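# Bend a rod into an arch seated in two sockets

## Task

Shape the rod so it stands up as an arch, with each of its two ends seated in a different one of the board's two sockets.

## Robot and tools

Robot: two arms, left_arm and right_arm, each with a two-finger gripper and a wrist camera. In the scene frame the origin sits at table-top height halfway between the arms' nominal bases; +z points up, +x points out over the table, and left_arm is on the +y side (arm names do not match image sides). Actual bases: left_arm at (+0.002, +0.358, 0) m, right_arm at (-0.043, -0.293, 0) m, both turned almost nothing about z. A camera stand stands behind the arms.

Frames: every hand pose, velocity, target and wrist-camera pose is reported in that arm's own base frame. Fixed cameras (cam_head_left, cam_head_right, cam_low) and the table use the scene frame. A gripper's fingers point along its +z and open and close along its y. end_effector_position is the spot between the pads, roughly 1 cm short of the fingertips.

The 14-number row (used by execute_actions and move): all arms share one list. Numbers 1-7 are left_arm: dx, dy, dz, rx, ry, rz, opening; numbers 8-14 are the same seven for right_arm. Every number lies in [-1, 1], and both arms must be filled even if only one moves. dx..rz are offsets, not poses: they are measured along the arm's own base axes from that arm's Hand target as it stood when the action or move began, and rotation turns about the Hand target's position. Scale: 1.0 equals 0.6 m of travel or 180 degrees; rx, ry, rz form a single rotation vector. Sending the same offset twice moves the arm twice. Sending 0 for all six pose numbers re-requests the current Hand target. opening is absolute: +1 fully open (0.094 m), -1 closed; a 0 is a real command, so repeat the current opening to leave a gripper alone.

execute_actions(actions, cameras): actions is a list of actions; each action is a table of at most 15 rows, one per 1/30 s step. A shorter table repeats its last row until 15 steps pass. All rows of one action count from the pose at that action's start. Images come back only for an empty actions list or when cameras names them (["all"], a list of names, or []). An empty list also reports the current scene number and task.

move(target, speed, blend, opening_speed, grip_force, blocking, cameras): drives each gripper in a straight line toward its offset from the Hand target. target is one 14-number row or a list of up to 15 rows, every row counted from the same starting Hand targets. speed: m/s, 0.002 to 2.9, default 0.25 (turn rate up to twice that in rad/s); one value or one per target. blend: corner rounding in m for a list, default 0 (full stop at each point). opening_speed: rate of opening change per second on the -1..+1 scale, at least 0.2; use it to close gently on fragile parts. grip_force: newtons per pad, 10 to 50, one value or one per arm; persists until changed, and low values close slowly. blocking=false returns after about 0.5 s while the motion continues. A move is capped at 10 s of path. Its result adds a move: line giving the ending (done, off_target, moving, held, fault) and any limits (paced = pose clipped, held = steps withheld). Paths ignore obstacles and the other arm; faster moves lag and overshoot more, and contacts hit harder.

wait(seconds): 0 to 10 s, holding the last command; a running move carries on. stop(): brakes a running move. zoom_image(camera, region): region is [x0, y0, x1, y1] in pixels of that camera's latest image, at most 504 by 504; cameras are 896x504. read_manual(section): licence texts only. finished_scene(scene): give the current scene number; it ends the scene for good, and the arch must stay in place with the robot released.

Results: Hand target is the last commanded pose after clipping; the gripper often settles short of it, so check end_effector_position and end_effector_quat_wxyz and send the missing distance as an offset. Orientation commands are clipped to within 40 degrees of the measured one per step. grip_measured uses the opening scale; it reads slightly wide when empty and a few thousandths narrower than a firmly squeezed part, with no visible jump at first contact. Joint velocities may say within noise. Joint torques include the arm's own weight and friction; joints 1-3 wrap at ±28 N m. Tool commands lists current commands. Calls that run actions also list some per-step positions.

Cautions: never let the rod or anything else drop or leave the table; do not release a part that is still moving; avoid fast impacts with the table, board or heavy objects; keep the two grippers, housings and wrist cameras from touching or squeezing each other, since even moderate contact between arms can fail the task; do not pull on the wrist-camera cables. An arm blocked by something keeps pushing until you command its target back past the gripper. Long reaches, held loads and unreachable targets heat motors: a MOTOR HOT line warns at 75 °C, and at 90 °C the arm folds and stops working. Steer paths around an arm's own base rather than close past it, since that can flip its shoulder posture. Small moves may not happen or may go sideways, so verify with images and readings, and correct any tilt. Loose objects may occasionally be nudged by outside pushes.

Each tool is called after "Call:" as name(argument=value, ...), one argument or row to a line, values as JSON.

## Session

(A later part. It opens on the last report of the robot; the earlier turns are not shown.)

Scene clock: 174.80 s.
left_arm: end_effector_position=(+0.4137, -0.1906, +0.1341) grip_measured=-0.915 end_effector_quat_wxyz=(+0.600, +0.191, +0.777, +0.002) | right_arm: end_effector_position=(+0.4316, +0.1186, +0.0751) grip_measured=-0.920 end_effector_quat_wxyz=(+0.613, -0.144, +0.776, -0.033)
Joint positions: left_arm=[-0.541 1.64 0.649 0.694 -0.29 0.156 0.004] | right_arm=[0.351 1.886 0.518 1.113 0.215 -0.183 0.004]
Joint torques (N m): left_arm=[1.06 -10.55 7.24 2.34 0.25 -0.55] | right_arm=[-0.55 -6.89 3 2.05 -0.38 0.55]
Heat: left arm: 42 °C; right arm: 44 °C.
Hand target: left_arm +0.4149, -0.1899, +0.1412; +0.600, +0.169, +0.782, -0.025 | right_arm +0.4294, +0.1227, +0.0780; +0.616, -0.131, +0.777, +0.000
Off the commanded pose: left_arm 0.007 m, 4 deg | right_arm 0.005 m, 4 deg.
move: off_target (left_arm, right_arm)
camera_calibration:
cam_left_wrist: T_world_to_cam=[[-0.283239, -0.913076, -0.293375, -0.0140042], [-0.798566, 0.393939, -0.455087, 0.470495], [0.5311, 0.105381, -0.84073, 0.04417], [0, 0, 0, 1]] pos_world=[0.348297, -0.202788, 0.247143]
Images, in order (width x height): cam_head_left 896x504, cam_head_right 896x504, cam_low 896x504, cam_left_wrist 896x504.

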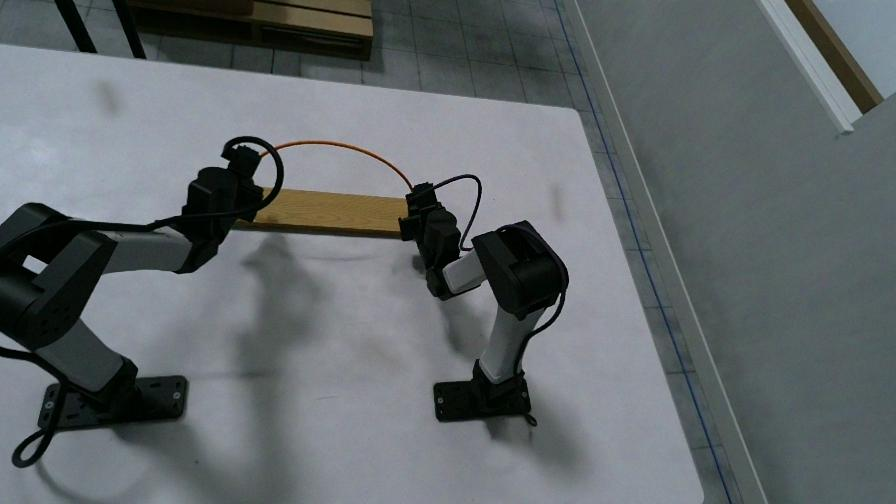

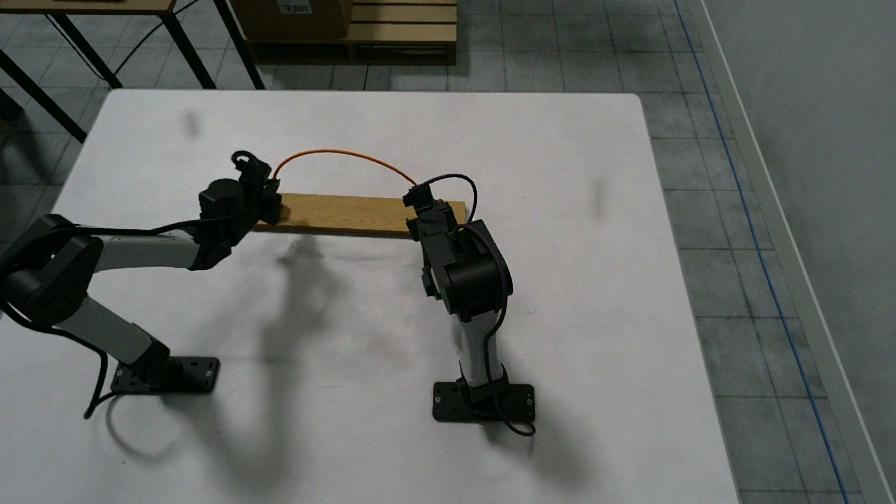

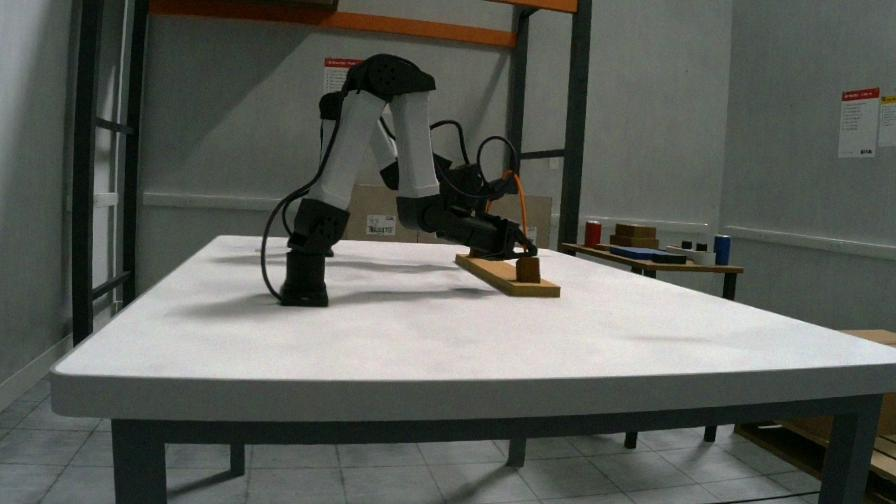

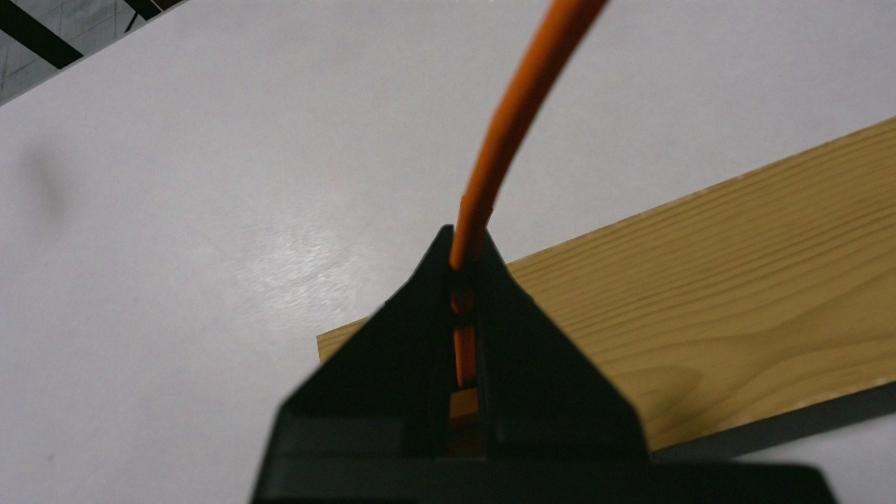

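Call:
move(
  target=[
    [0, 0, 0, 0, 0, 0, -1, 0.0, 0, 0.0, 0, 0.0, 0, -0.6],
  ],
  cameras=["cam_low", "cam_right_wrist", "cam_head_left", "cam_head_right"],
  speed=0.03,
  opening_speed=0.25,
)

Call:
zoom_image(
  camera="cam_low",
  region=[430, 130, 580, 310],
)

Scene clock: 180.50 s.
left_arm: end_effector_position=(+0.4149, -0.1881, +0.1349) grip_measured=-0.915 end_effector_quat_wxyz=(+0.600, +0.187, +0.777, +0.002) | right_arm: end_effector_position=(+0.4327, +0.1195, +0.0780) grip_measured=-0.603 end_effector_quat_wxyz=(+0.618, -0.128, +0.775, -0.011)
Joint positions: left_arm=[-0.535 1.638 0.649 0.694 -0.29 0.154 0.004] | right_arm=[0.343 1.886 0.518 1.126 0.19 -0.134 0.019]
Joint torques (N m): left_arm=[0.47 -10.39 7.25 2.33 0.25 -0.52] | right_arm=[-0.08 -6.79 2.97 1.94 -0.15 0.16]
Heat: left arm: 43 °C; right arm: 44 °C.
Hand target: left_arm +0.4149, -0.1900, +0.1412; +0.600, +0.169, +0.782, -0.025 | right_arm +0.4294, +0.1227, +0.0780; +0.616, -0.131, +0.777, +0.000
Off the commanded pose: left_arm 0.007 m, 4 deg | right_arm 0.005 m, 1 deg.
move: off_target (left_arm)
camera_calibration:
cam_right_wrist: T_world_to_cam=[[0.217843, -0.963053, 0.158345, 0.00967359], [-0.817437, -0.26868, -0.509517, 0.427908], [0.533236, -0.0184425, -0.845766, -0.0336772], [0, 0, 0, 1]] pos_world=[0.365638, 0.123665, 0.188011]
Images, in order (width x height): cam_head_left 896x504, cam_head_right 896x504, cam_low 896x504, cam_right_wrist 896x504.

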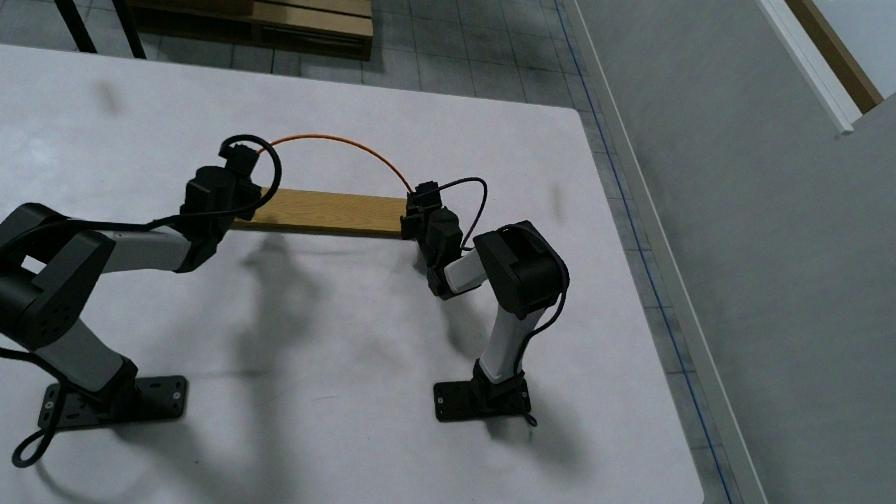

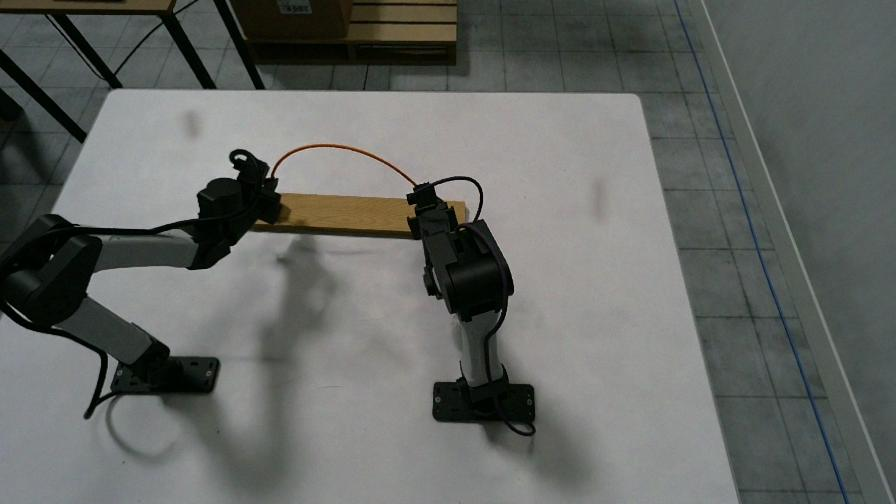

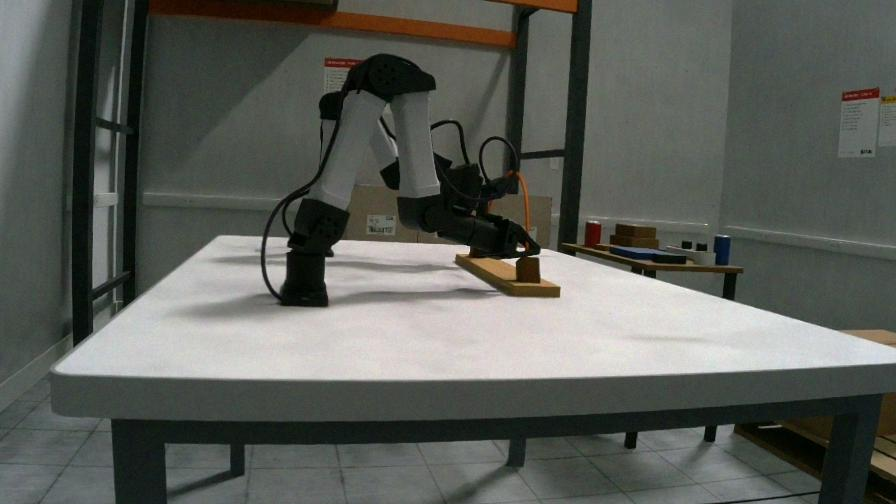

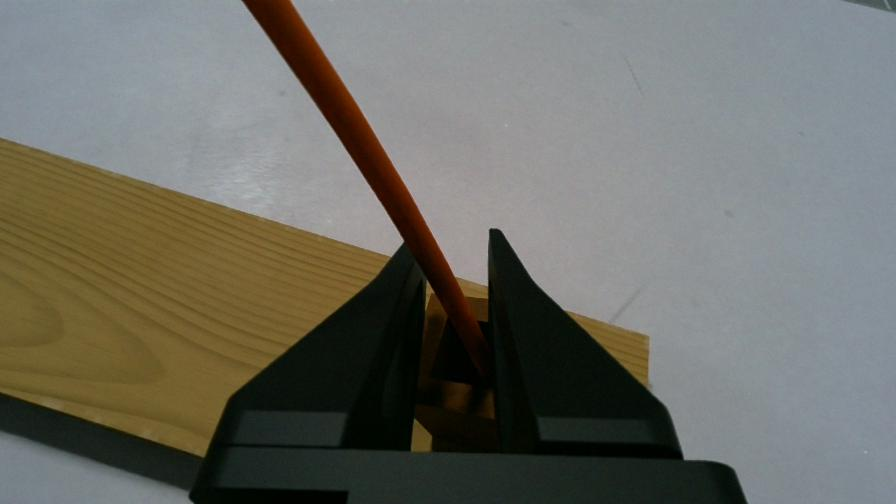

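Scaled by 2.800 from the camera's 896x504 image, which has a finer 1280x720 frame.

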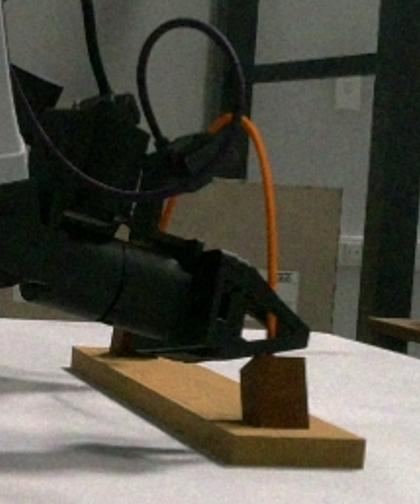

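Call:
move(
  target=[
    [0, 0, 0, 0, 0, 0, -1, 0.0, 0.003, 0.004, 0, 0.0, 0, 0],
    [0, 0, 0, 0, 0, 0, -1, -0.15, -0.03, 0.05, 0, 0.0, 0, 0],
  ],
  cameras=["cam_low", "cam_right_wrist", "cam_head_left", "cam_head_right"],
  speed=0.05,
  opening_speed=0.5,
)

Call:
zoom_image(
  camera="cam_low",
  region=[430, 130, 580, 310],
)

Scene clock: 194.40 s.
left_arm: end_effector_position=(+0.4149, -0.1881, +0.1349) grip_measured=-0.915 end_effector_quat_wxyz=(+0.600, +0.187, +0.777, +0.002) | right_arm: end_effector_position=(+0.3424, +0.1071, +0.1074) grip_measured=-0.003 end_effector_quat_wxyz=(+0.616, -0.138, +0.776, +0.003)
Joint positions: left_arm=[-0.535 1.638 0.649 0.694 -0.29 0.154 0.004] | right_arm=[0.411 1.398 0.204 0.944 0.224 -0.114 0.047]
Joint torques (N m): left_arm=[0.44 -10.35 7.27 2.32 0.26 -0.52] | right_arm=[0.14 -4.29 3.6 1.94 0.19 0.1]
Heat: left arm: 44 °C; right arm: 43 °C.
Hand target: left_arm +0.4149, -0.1900, +0.1412; +0.600, +0.169, +0.782, -0.025 | right_arm +0.3394, +0.1047, +0.1081; +0.616, -0.131, +0.777, +0.000
Off the commanded pose: left_arm 0.007 m, 4 deg | right_arm 0.004 m, 1 deg.
move: off_target (left_arm)
camera_calibration:
cam_right_wrist: T_world_to_cam=[[0.249167, -0.957079, 0.148039, 0.00260482], [-0.812763, -0.289773, -0.505418, 0.365892], [0.526623, 0.00561324, -0.850081, 0.039374], [0, 0, 0, 1]] pos_world=[0.275999, 0.108298, 0.218014]
Images, in order (width x height): cam_head_left 896x504, cam_head_right 896x504, cam_low 896x504, cam_right_wrist 896x504.

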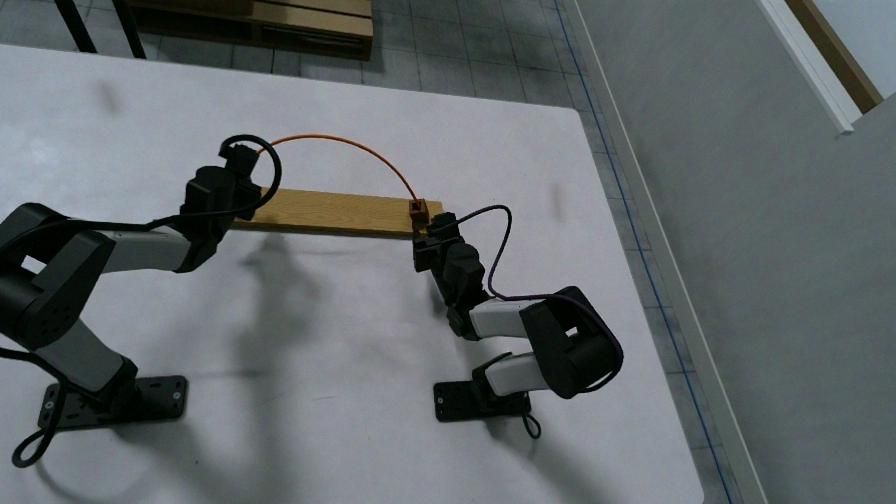

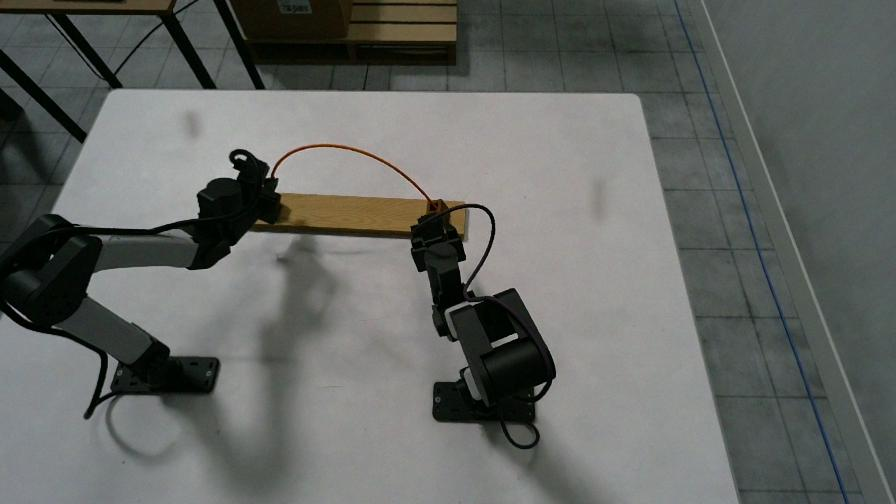

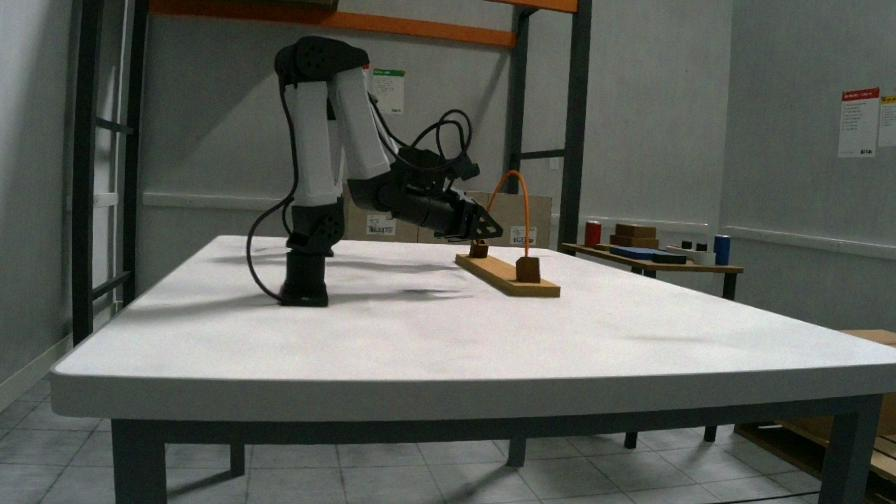

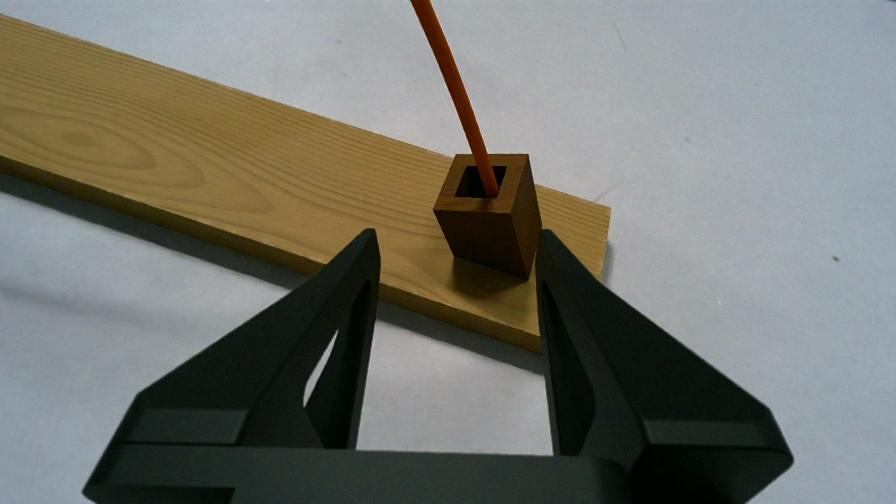

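Scaled by 2.800 from the camera's 896x504 image, which has a finer 1280x720 frame.

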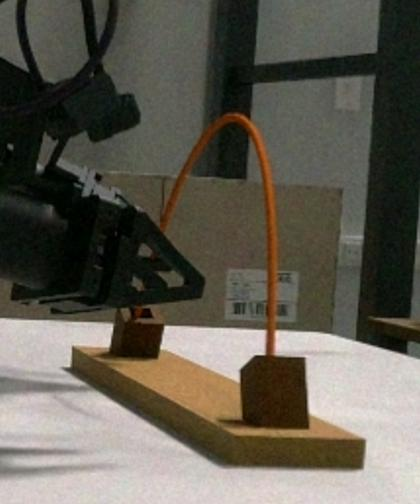

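Call:
move(
  target=[
    [0, 0, 0, 0, 0, 0, -1, -0.066, 0.0755, 0.2365, 0.27, 0.066, 0.008, 0],
    [0, 0, 0, 0, 0, 0, -1, 0.0543, 0.2455, 0.223, 0.535, 0.132, 0.016, 0],
  ],
  cameras=["all"],
  speed=0.2,
  blend=[0.03, 0],
)

Call:
zoom_image(
  camera="cam_low",
  region=[430, 130, 580, 310],
)

Scene clock: 212.00 s.
left_arm: end_effector_position=(+0.4149, -0.1881, +0.1349) grip_measured=-0.915 end_effector_quat_wxyz=(+0.600, +0.187, +0.777, +0.002) | right_arm: end_effector_position=(+0.3671, +0.2487, +0.2312) grip_measured=-0.003 end_effector_quat_wxyz=(+0.347, +0.354, +0.625, +0.604)
Joint positions: left_arm=[-0.535 1.638 0.649 0.694 -0.29 0.154 0.004] | right_arm=[0.635 1.433 0.622 0.78 0.101 1.568 0.047]
Joint torques (N m): left_arm=[0.44 -10.37 7.25 2.33 0.26 -0.52] | right_arm=[0.13 -3.11 7.76 2.21 0.14 -0.08]
Heat: left arm: 45 °C; right arm: 43 °C.
Hand target: left_arm +0.4149, -0.1900, +0.1412; +0.600, +0.169, +0.782, -0.025 | right_arm +0.3721, +0.2519, +0.2419; +0.354, +0.353, +0.613, +0.612
Off the commanded pose: left_arm 0.007 m, 4 deg | right_arm 0.012 m, 2 deg.
move: off_target (left_arm, right_arm)
camera_calibration:
cam_left_wrist: T_world_to_cam=[[-0.276683, -0.916016, -0.290449, -0.0147977], [-0.800787, 0.386862, -0.457251, 0.470576], [0.531213, 0.106074, -0.840572, 0.0441073], [0, 0, 0, 1]] pos_world=[0.349306, -0.200282, 0.247948]
cam_right_wrist: T_world_to_cam=[[0.00305432, 0.00430403, -0.999986, 0.230338], [-0.967636, 0.252342, -0.00186941, 0.295145], [0.252331, 0.967628, 0.00493546, -0.205571], [0, 0, 0, 1]] pos_world=[0.336761, 0.123447, 0.231901]

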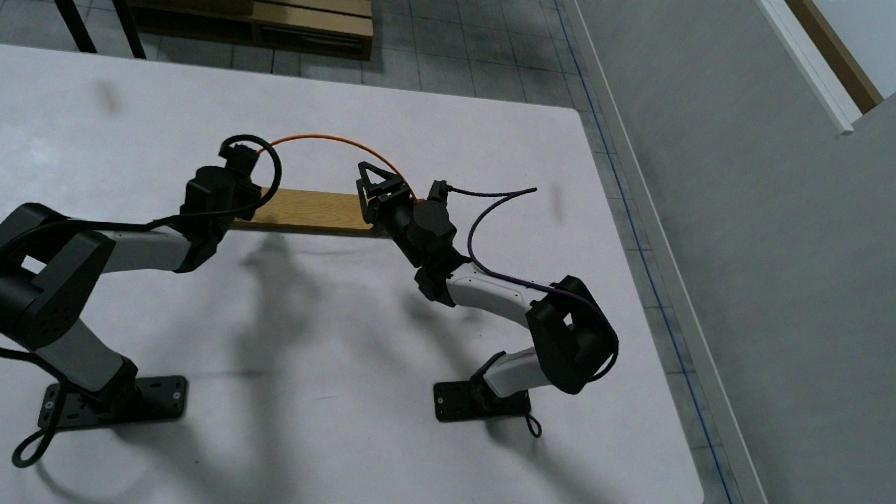

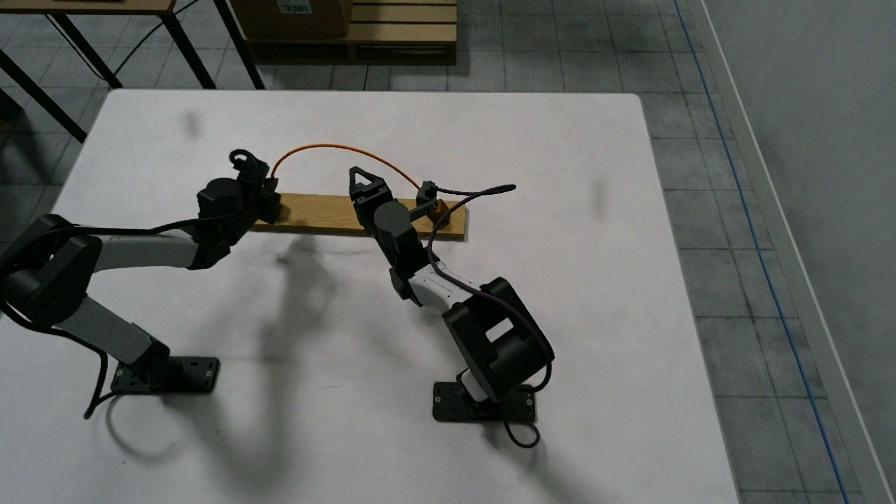

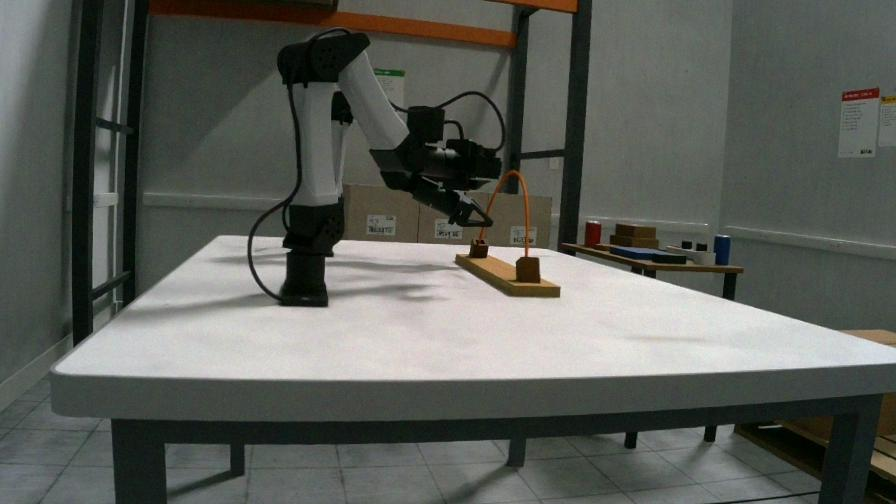

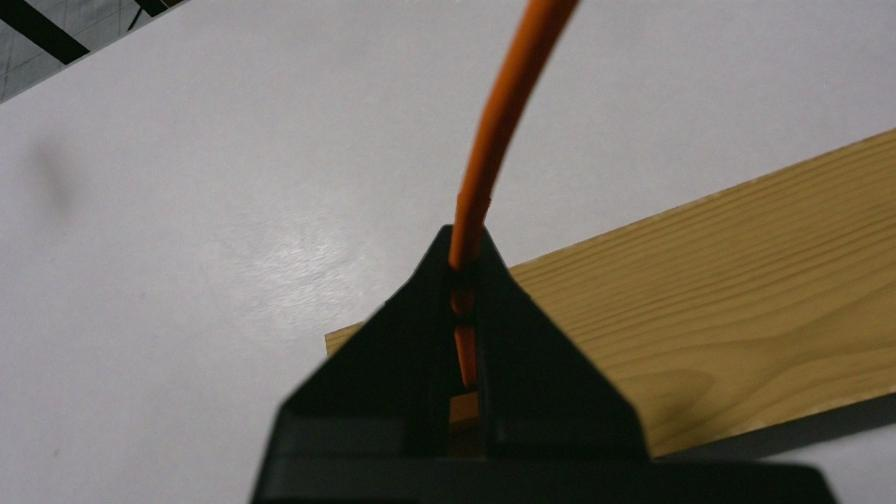

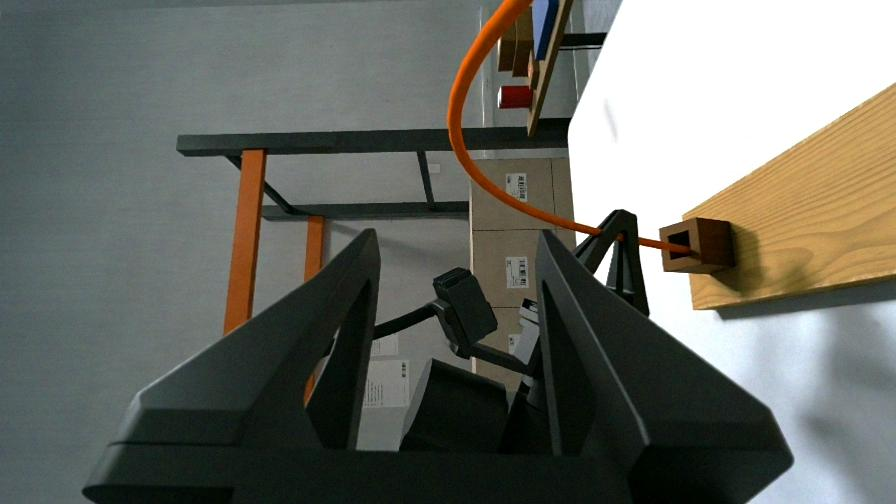

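Scaled by 2.800 from the camera's 896x504 image, which has a finer 1280x720 frame.

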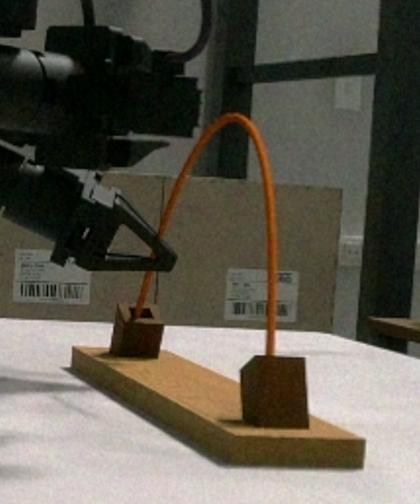

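Call:
move(
  target=[
    [0, 0, 0, 0, 0, 0, -1, 0.137, 0.08, 0.002, 0, 0, 0, 0],
  ],
  cameras=["all"],
  speed=0.08,
)

Call:
zoom_image(
  camera="cam_low",
  region=[430, 130, 580, 310],
)

Scene clock: 218.13 s.
left_arm: end_effector_position=(+0.4149, -0.1881, +0.1349) grip_measured=-0.915 end_effector_quat_wxyz=(+0.600, +0.187, +0.777, +0.002) | right_arm: end_effector_position=(+0.4484, +0.2973, +0.2422) grip_measured=-0.003 end_effector_quat_wxyz=(+0.356, +0.354, +0.612, +0.611)
Joint positions: left_arm=[-0.535 1.638 0.649 0.694 -0.29 0.154 0.004] | right_arm=[0.617 1.778 0.997 0.781 0.099 1.568 0.047]
Joint torques (N m): left_arm=[0.47 -10.4 7.27 2.33 0.25 -0.52] | right_arm=[-0.75 -5.49 7.84 1.92 -0.1 -0.07]
Heat: left arm: 45 °C; right arm: 44 °C.
Hand target: left_arm +0.4149, -0.1900, +0.1412; +0.600, +0.169, +0.782, -0.025 | right_arm +0.4543, +0.2999, +0.2429; +0.354, +0.353, +0.613, +0.612
Off the commanded pose: left_arm 0.007 m, 4 deg | right_arm 0.006 m, 0 deg.
move: off_target (left_arm)
camera_calibration:
cam_left_wrist: T_world_to_cam=[[-0.276683, -0.916016, -0.290449, -0.0147977], [-0.800787, 0.386862, -0.457251, 0.470576], [0.531213, 0.106074, -0.840572, 0.0441073], [0, 0, 0, 1]] pos_world=[0.349306, -0.200282, 0.247948]
cam_right_wrist: T_world_to_cam=[[0.0279587, 0.0228828, -0.999347, 0.224], [-0.963313, 0.267571, -0.0208238, 0.359854], [0.26692, 0.963266, 0.0295243, -0.284286], [0, 0, 0, 1]] pos_world=[0.416271, 0.172431, 0.23974]

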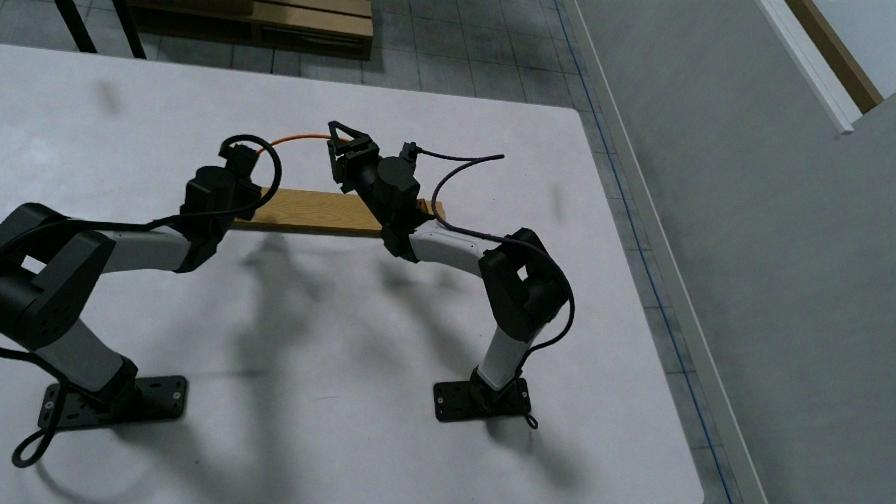

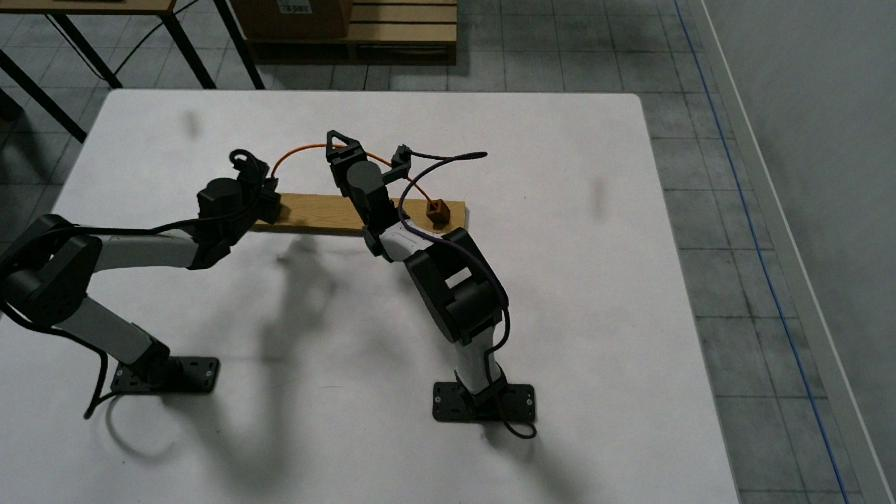

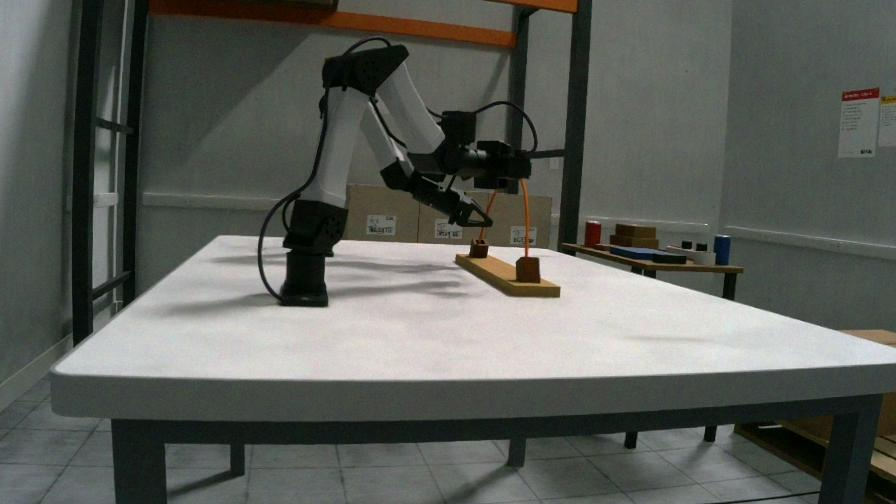

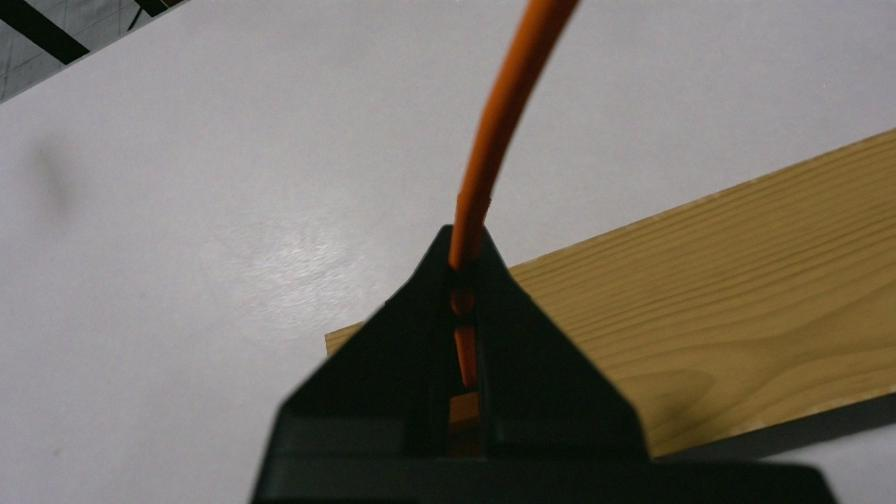

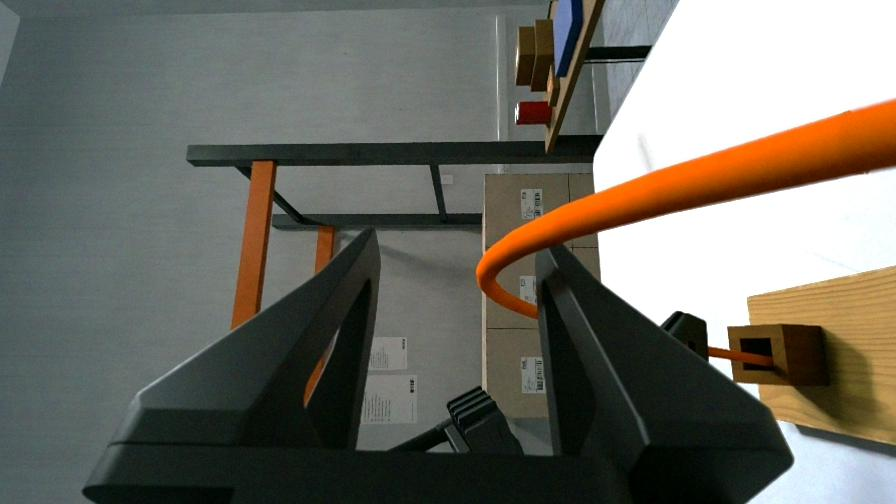

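Scaled by 2.800 from the camera's 896x504 image, which has a finer 1280x720 frame.

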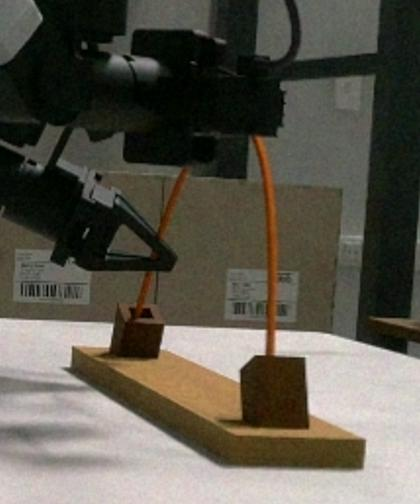

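Call:
move(
  target=[
    [0, 0, 0, 0, 0, 0, -1, 0.0033, -0.0267, -0.0083, 0, 0, 0, 0],
  ],
  cameras=["cam_right_wrist", "cam_low"],
  speed=0.05,
)

Scene clock: 223.27 s.
left_arm: end_effector_position=(+0.4149, -0.1881, +0.1349) grip_measured=-0.915 end_effector_quat_wxyz=(+0.600, +0.187, +0.777, +0.002) | right_arm: end_effector_position=(+0.4567, +0.2851, +0.2428) grip_measured=-0.003 end_effector_quat_wxyz=(+0.357, +0.354, +0.611, +0.612)
Joint positions: left_arm=[-0.535 1.638 0.649 0.694 -0.29 0.154 0.004] | right_arm=[0.577 1.778 0.997 0.783 0.06 1.568 0.047]
Joint torques (N m): left_arm=[0.5 -10.36 7.25 2.33 0.25 -0.52] | right_arm=[-0.66 -6.64 4.7 2.14 -0.09 -0.06]
Heat: left arm: 45 °C; right arm: 44 °C.
Hand target: left_arm +0.4149, -0.1900, +0.1412; +0.600, +0.169, +0.782, -0.025 | right_arm +0.4562, +0.2840, +0.2380; +0.354, +0.353, +0.613, +0.612
Off the commanded pose: left_arm 0.007 m, 4 deg | right_arm 0.005 m, 0 deg.
move: off_target (left_arm)
camera_calibration:
cam_right_wrist: T_world_to_cam=[[0.0298808, 0.0240872, -0.999263, 0.223321], [-0.963051, 0.268392, -0.0223283, 0.371116], [0.267656, 0.963009, 0.0312169, -0.275504], [0, 0, 0, 1]] pos_world=[0.424471, 0.16033, 0.240043]
Images, in order (width x height): cam_low 896x504, cam_right_wrist 896x504.

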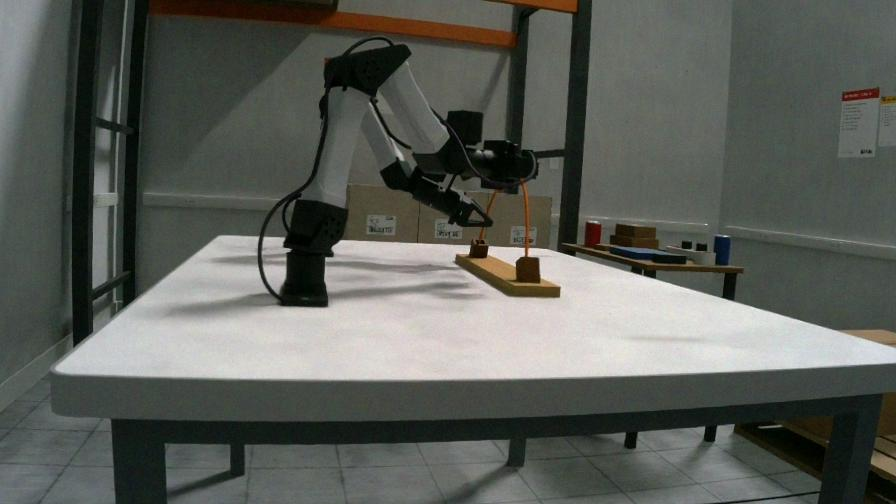

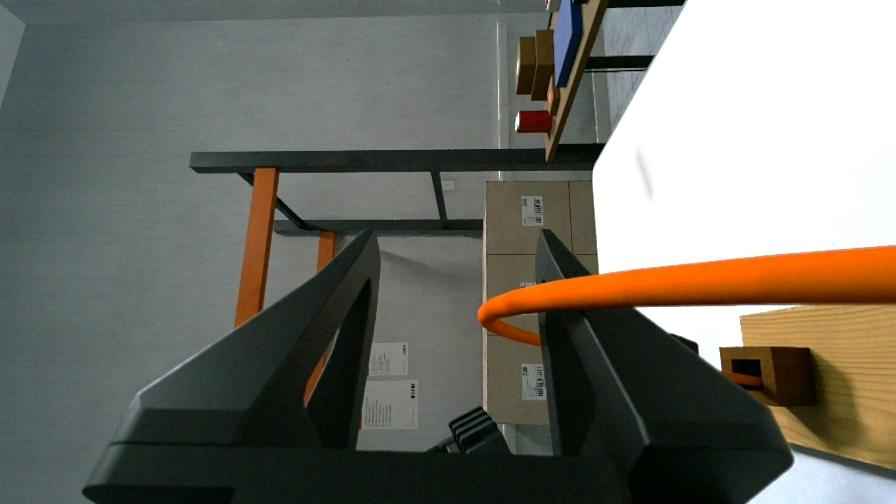

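Call:
move(
  target=[
    [0, 0, 0, 0, 0, 0, -1, 0, 0, 0.0, 0, 0, 0, -1],
  ],
  cameras=["cam_right_wrist", "cam_low", "cam_head_left", "cam_left_wrist"],
  speed=0.05,
  opening_speed=0.4,
)

Call:
zoom_image(
  camera="cam_low",
  region=[430, 130, 580, 310],
)

Scene clock: 227.83 s.
left_arm: end_effector_position=(+0.4148, -0.1884, +0.1349) grip_measured=-0.915 end_effector_quat_wxyz=(+0.600, +0.188, +0.777, +0.002) | right_arm: end_effector_position=(+0.4547, +0.2867, +0.2415) grip_measured=-0.895 end_effector_quat_wxyz=(+0.344, +0.358, +0.608, +0.619)
Joint positions: left_arm=[-0.535 1.638 0.649 0.694 -0.288 0.154 0.004] | right_arm=[0.577 1.778 0.991 0.791 0.046 1.595 0.005]
Joint torques (N m): left_arm=[0.49 -10.39 7.27 2.33 0.24 -0.53] | right_arm=[-0.68 -6.63 5.22 2.06 0.03 -0.33]
Heat: left arm: 45 °C; right arm: 45 °C.
Hand target: left_arm +0.4149, -0.1900, +0.1412; +0.600, +0.169, +0.782, -0.025 | right_arm +0.4562, +0.2840, +0.2380; +0.354, +0.353, +0.613, +0.612
Off the commanded pose: left_arm 0.007 m, 4 deg | right_arm 0.005 m, 2 deg.
move: off_target (left_arm)
camera_calibration:
cam_left_wrist: T_world_to_cam=[[-0.27841, -0.915665, -0.289905, -0.0144704], [-0.800194, 0.388072, -0.457262, 0.470644], [0.531203, 0.104674, -0.840753, 0.043814], [0, 0, 0, 1]] pos_world=[0.349303, -0.20048, 0.247849]
cam_right_wrist: T_world_to_cam=[[0.0164875, 0.0482419, -0.9987, 0.221097], [-0.966921, 0.255049, -0.00364278, 0.369766], [0.254542, 0.965724, 0.0508513, -0.276042], [0, 0, 0, 1]] pos_world=[0.424154, 0.161606, 0.236194]
Images, in order (width x height): cam_head_left 896x504, cam_low 896x504, cam_left_wrist 896x504, cam_right_wrist 896x504.

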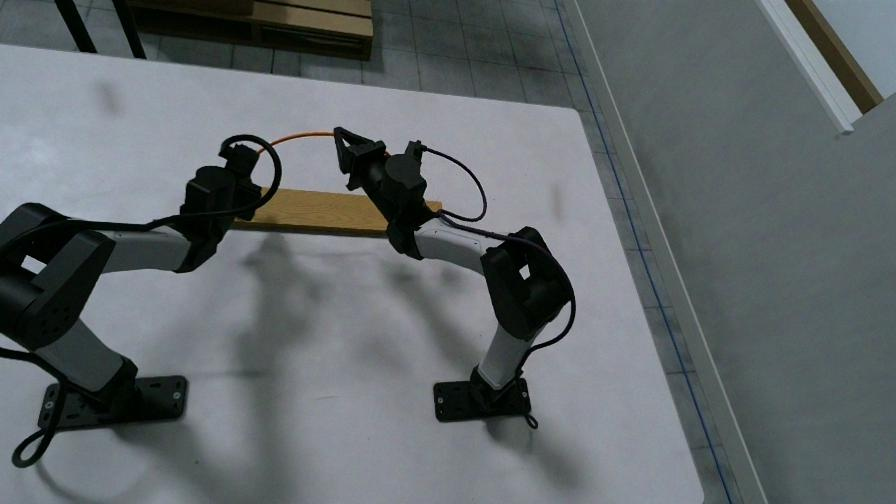

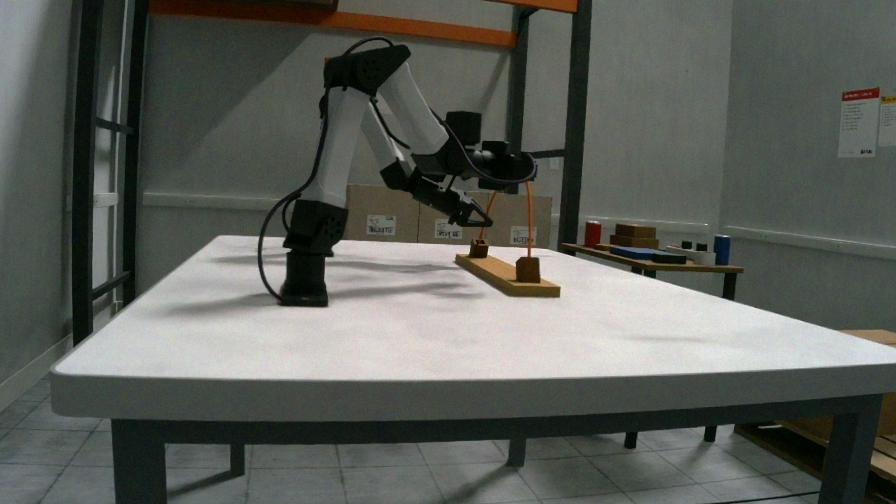

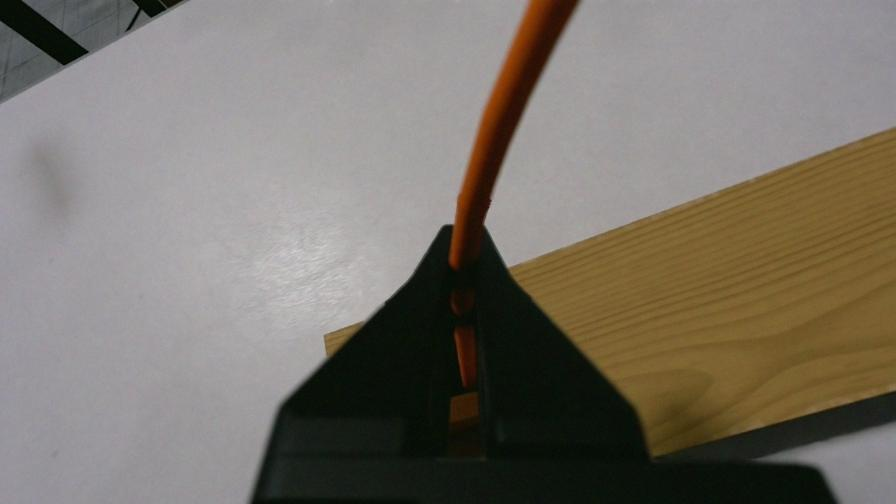

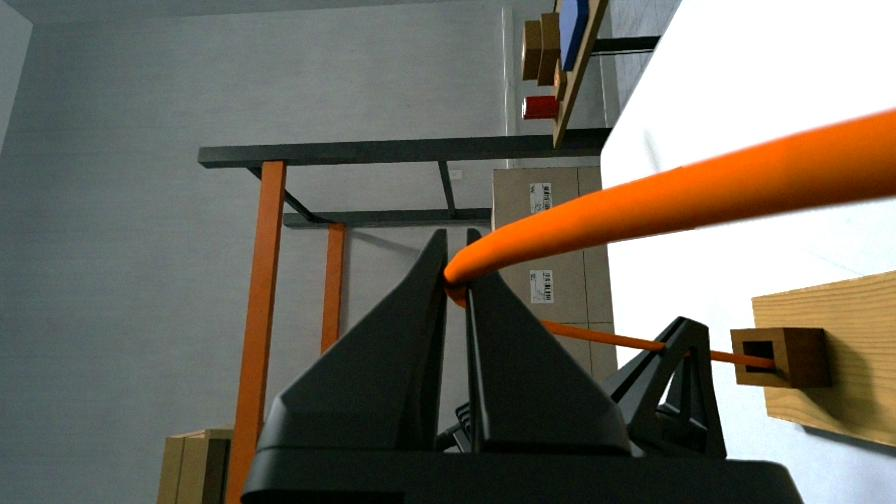

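Scaled by 2.800 from the camera's 896x504 image, which has a finer 1280x720 frame.

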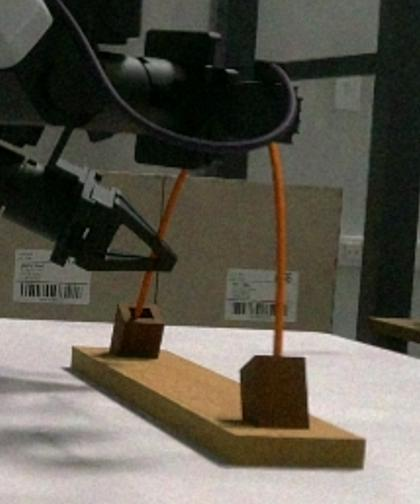

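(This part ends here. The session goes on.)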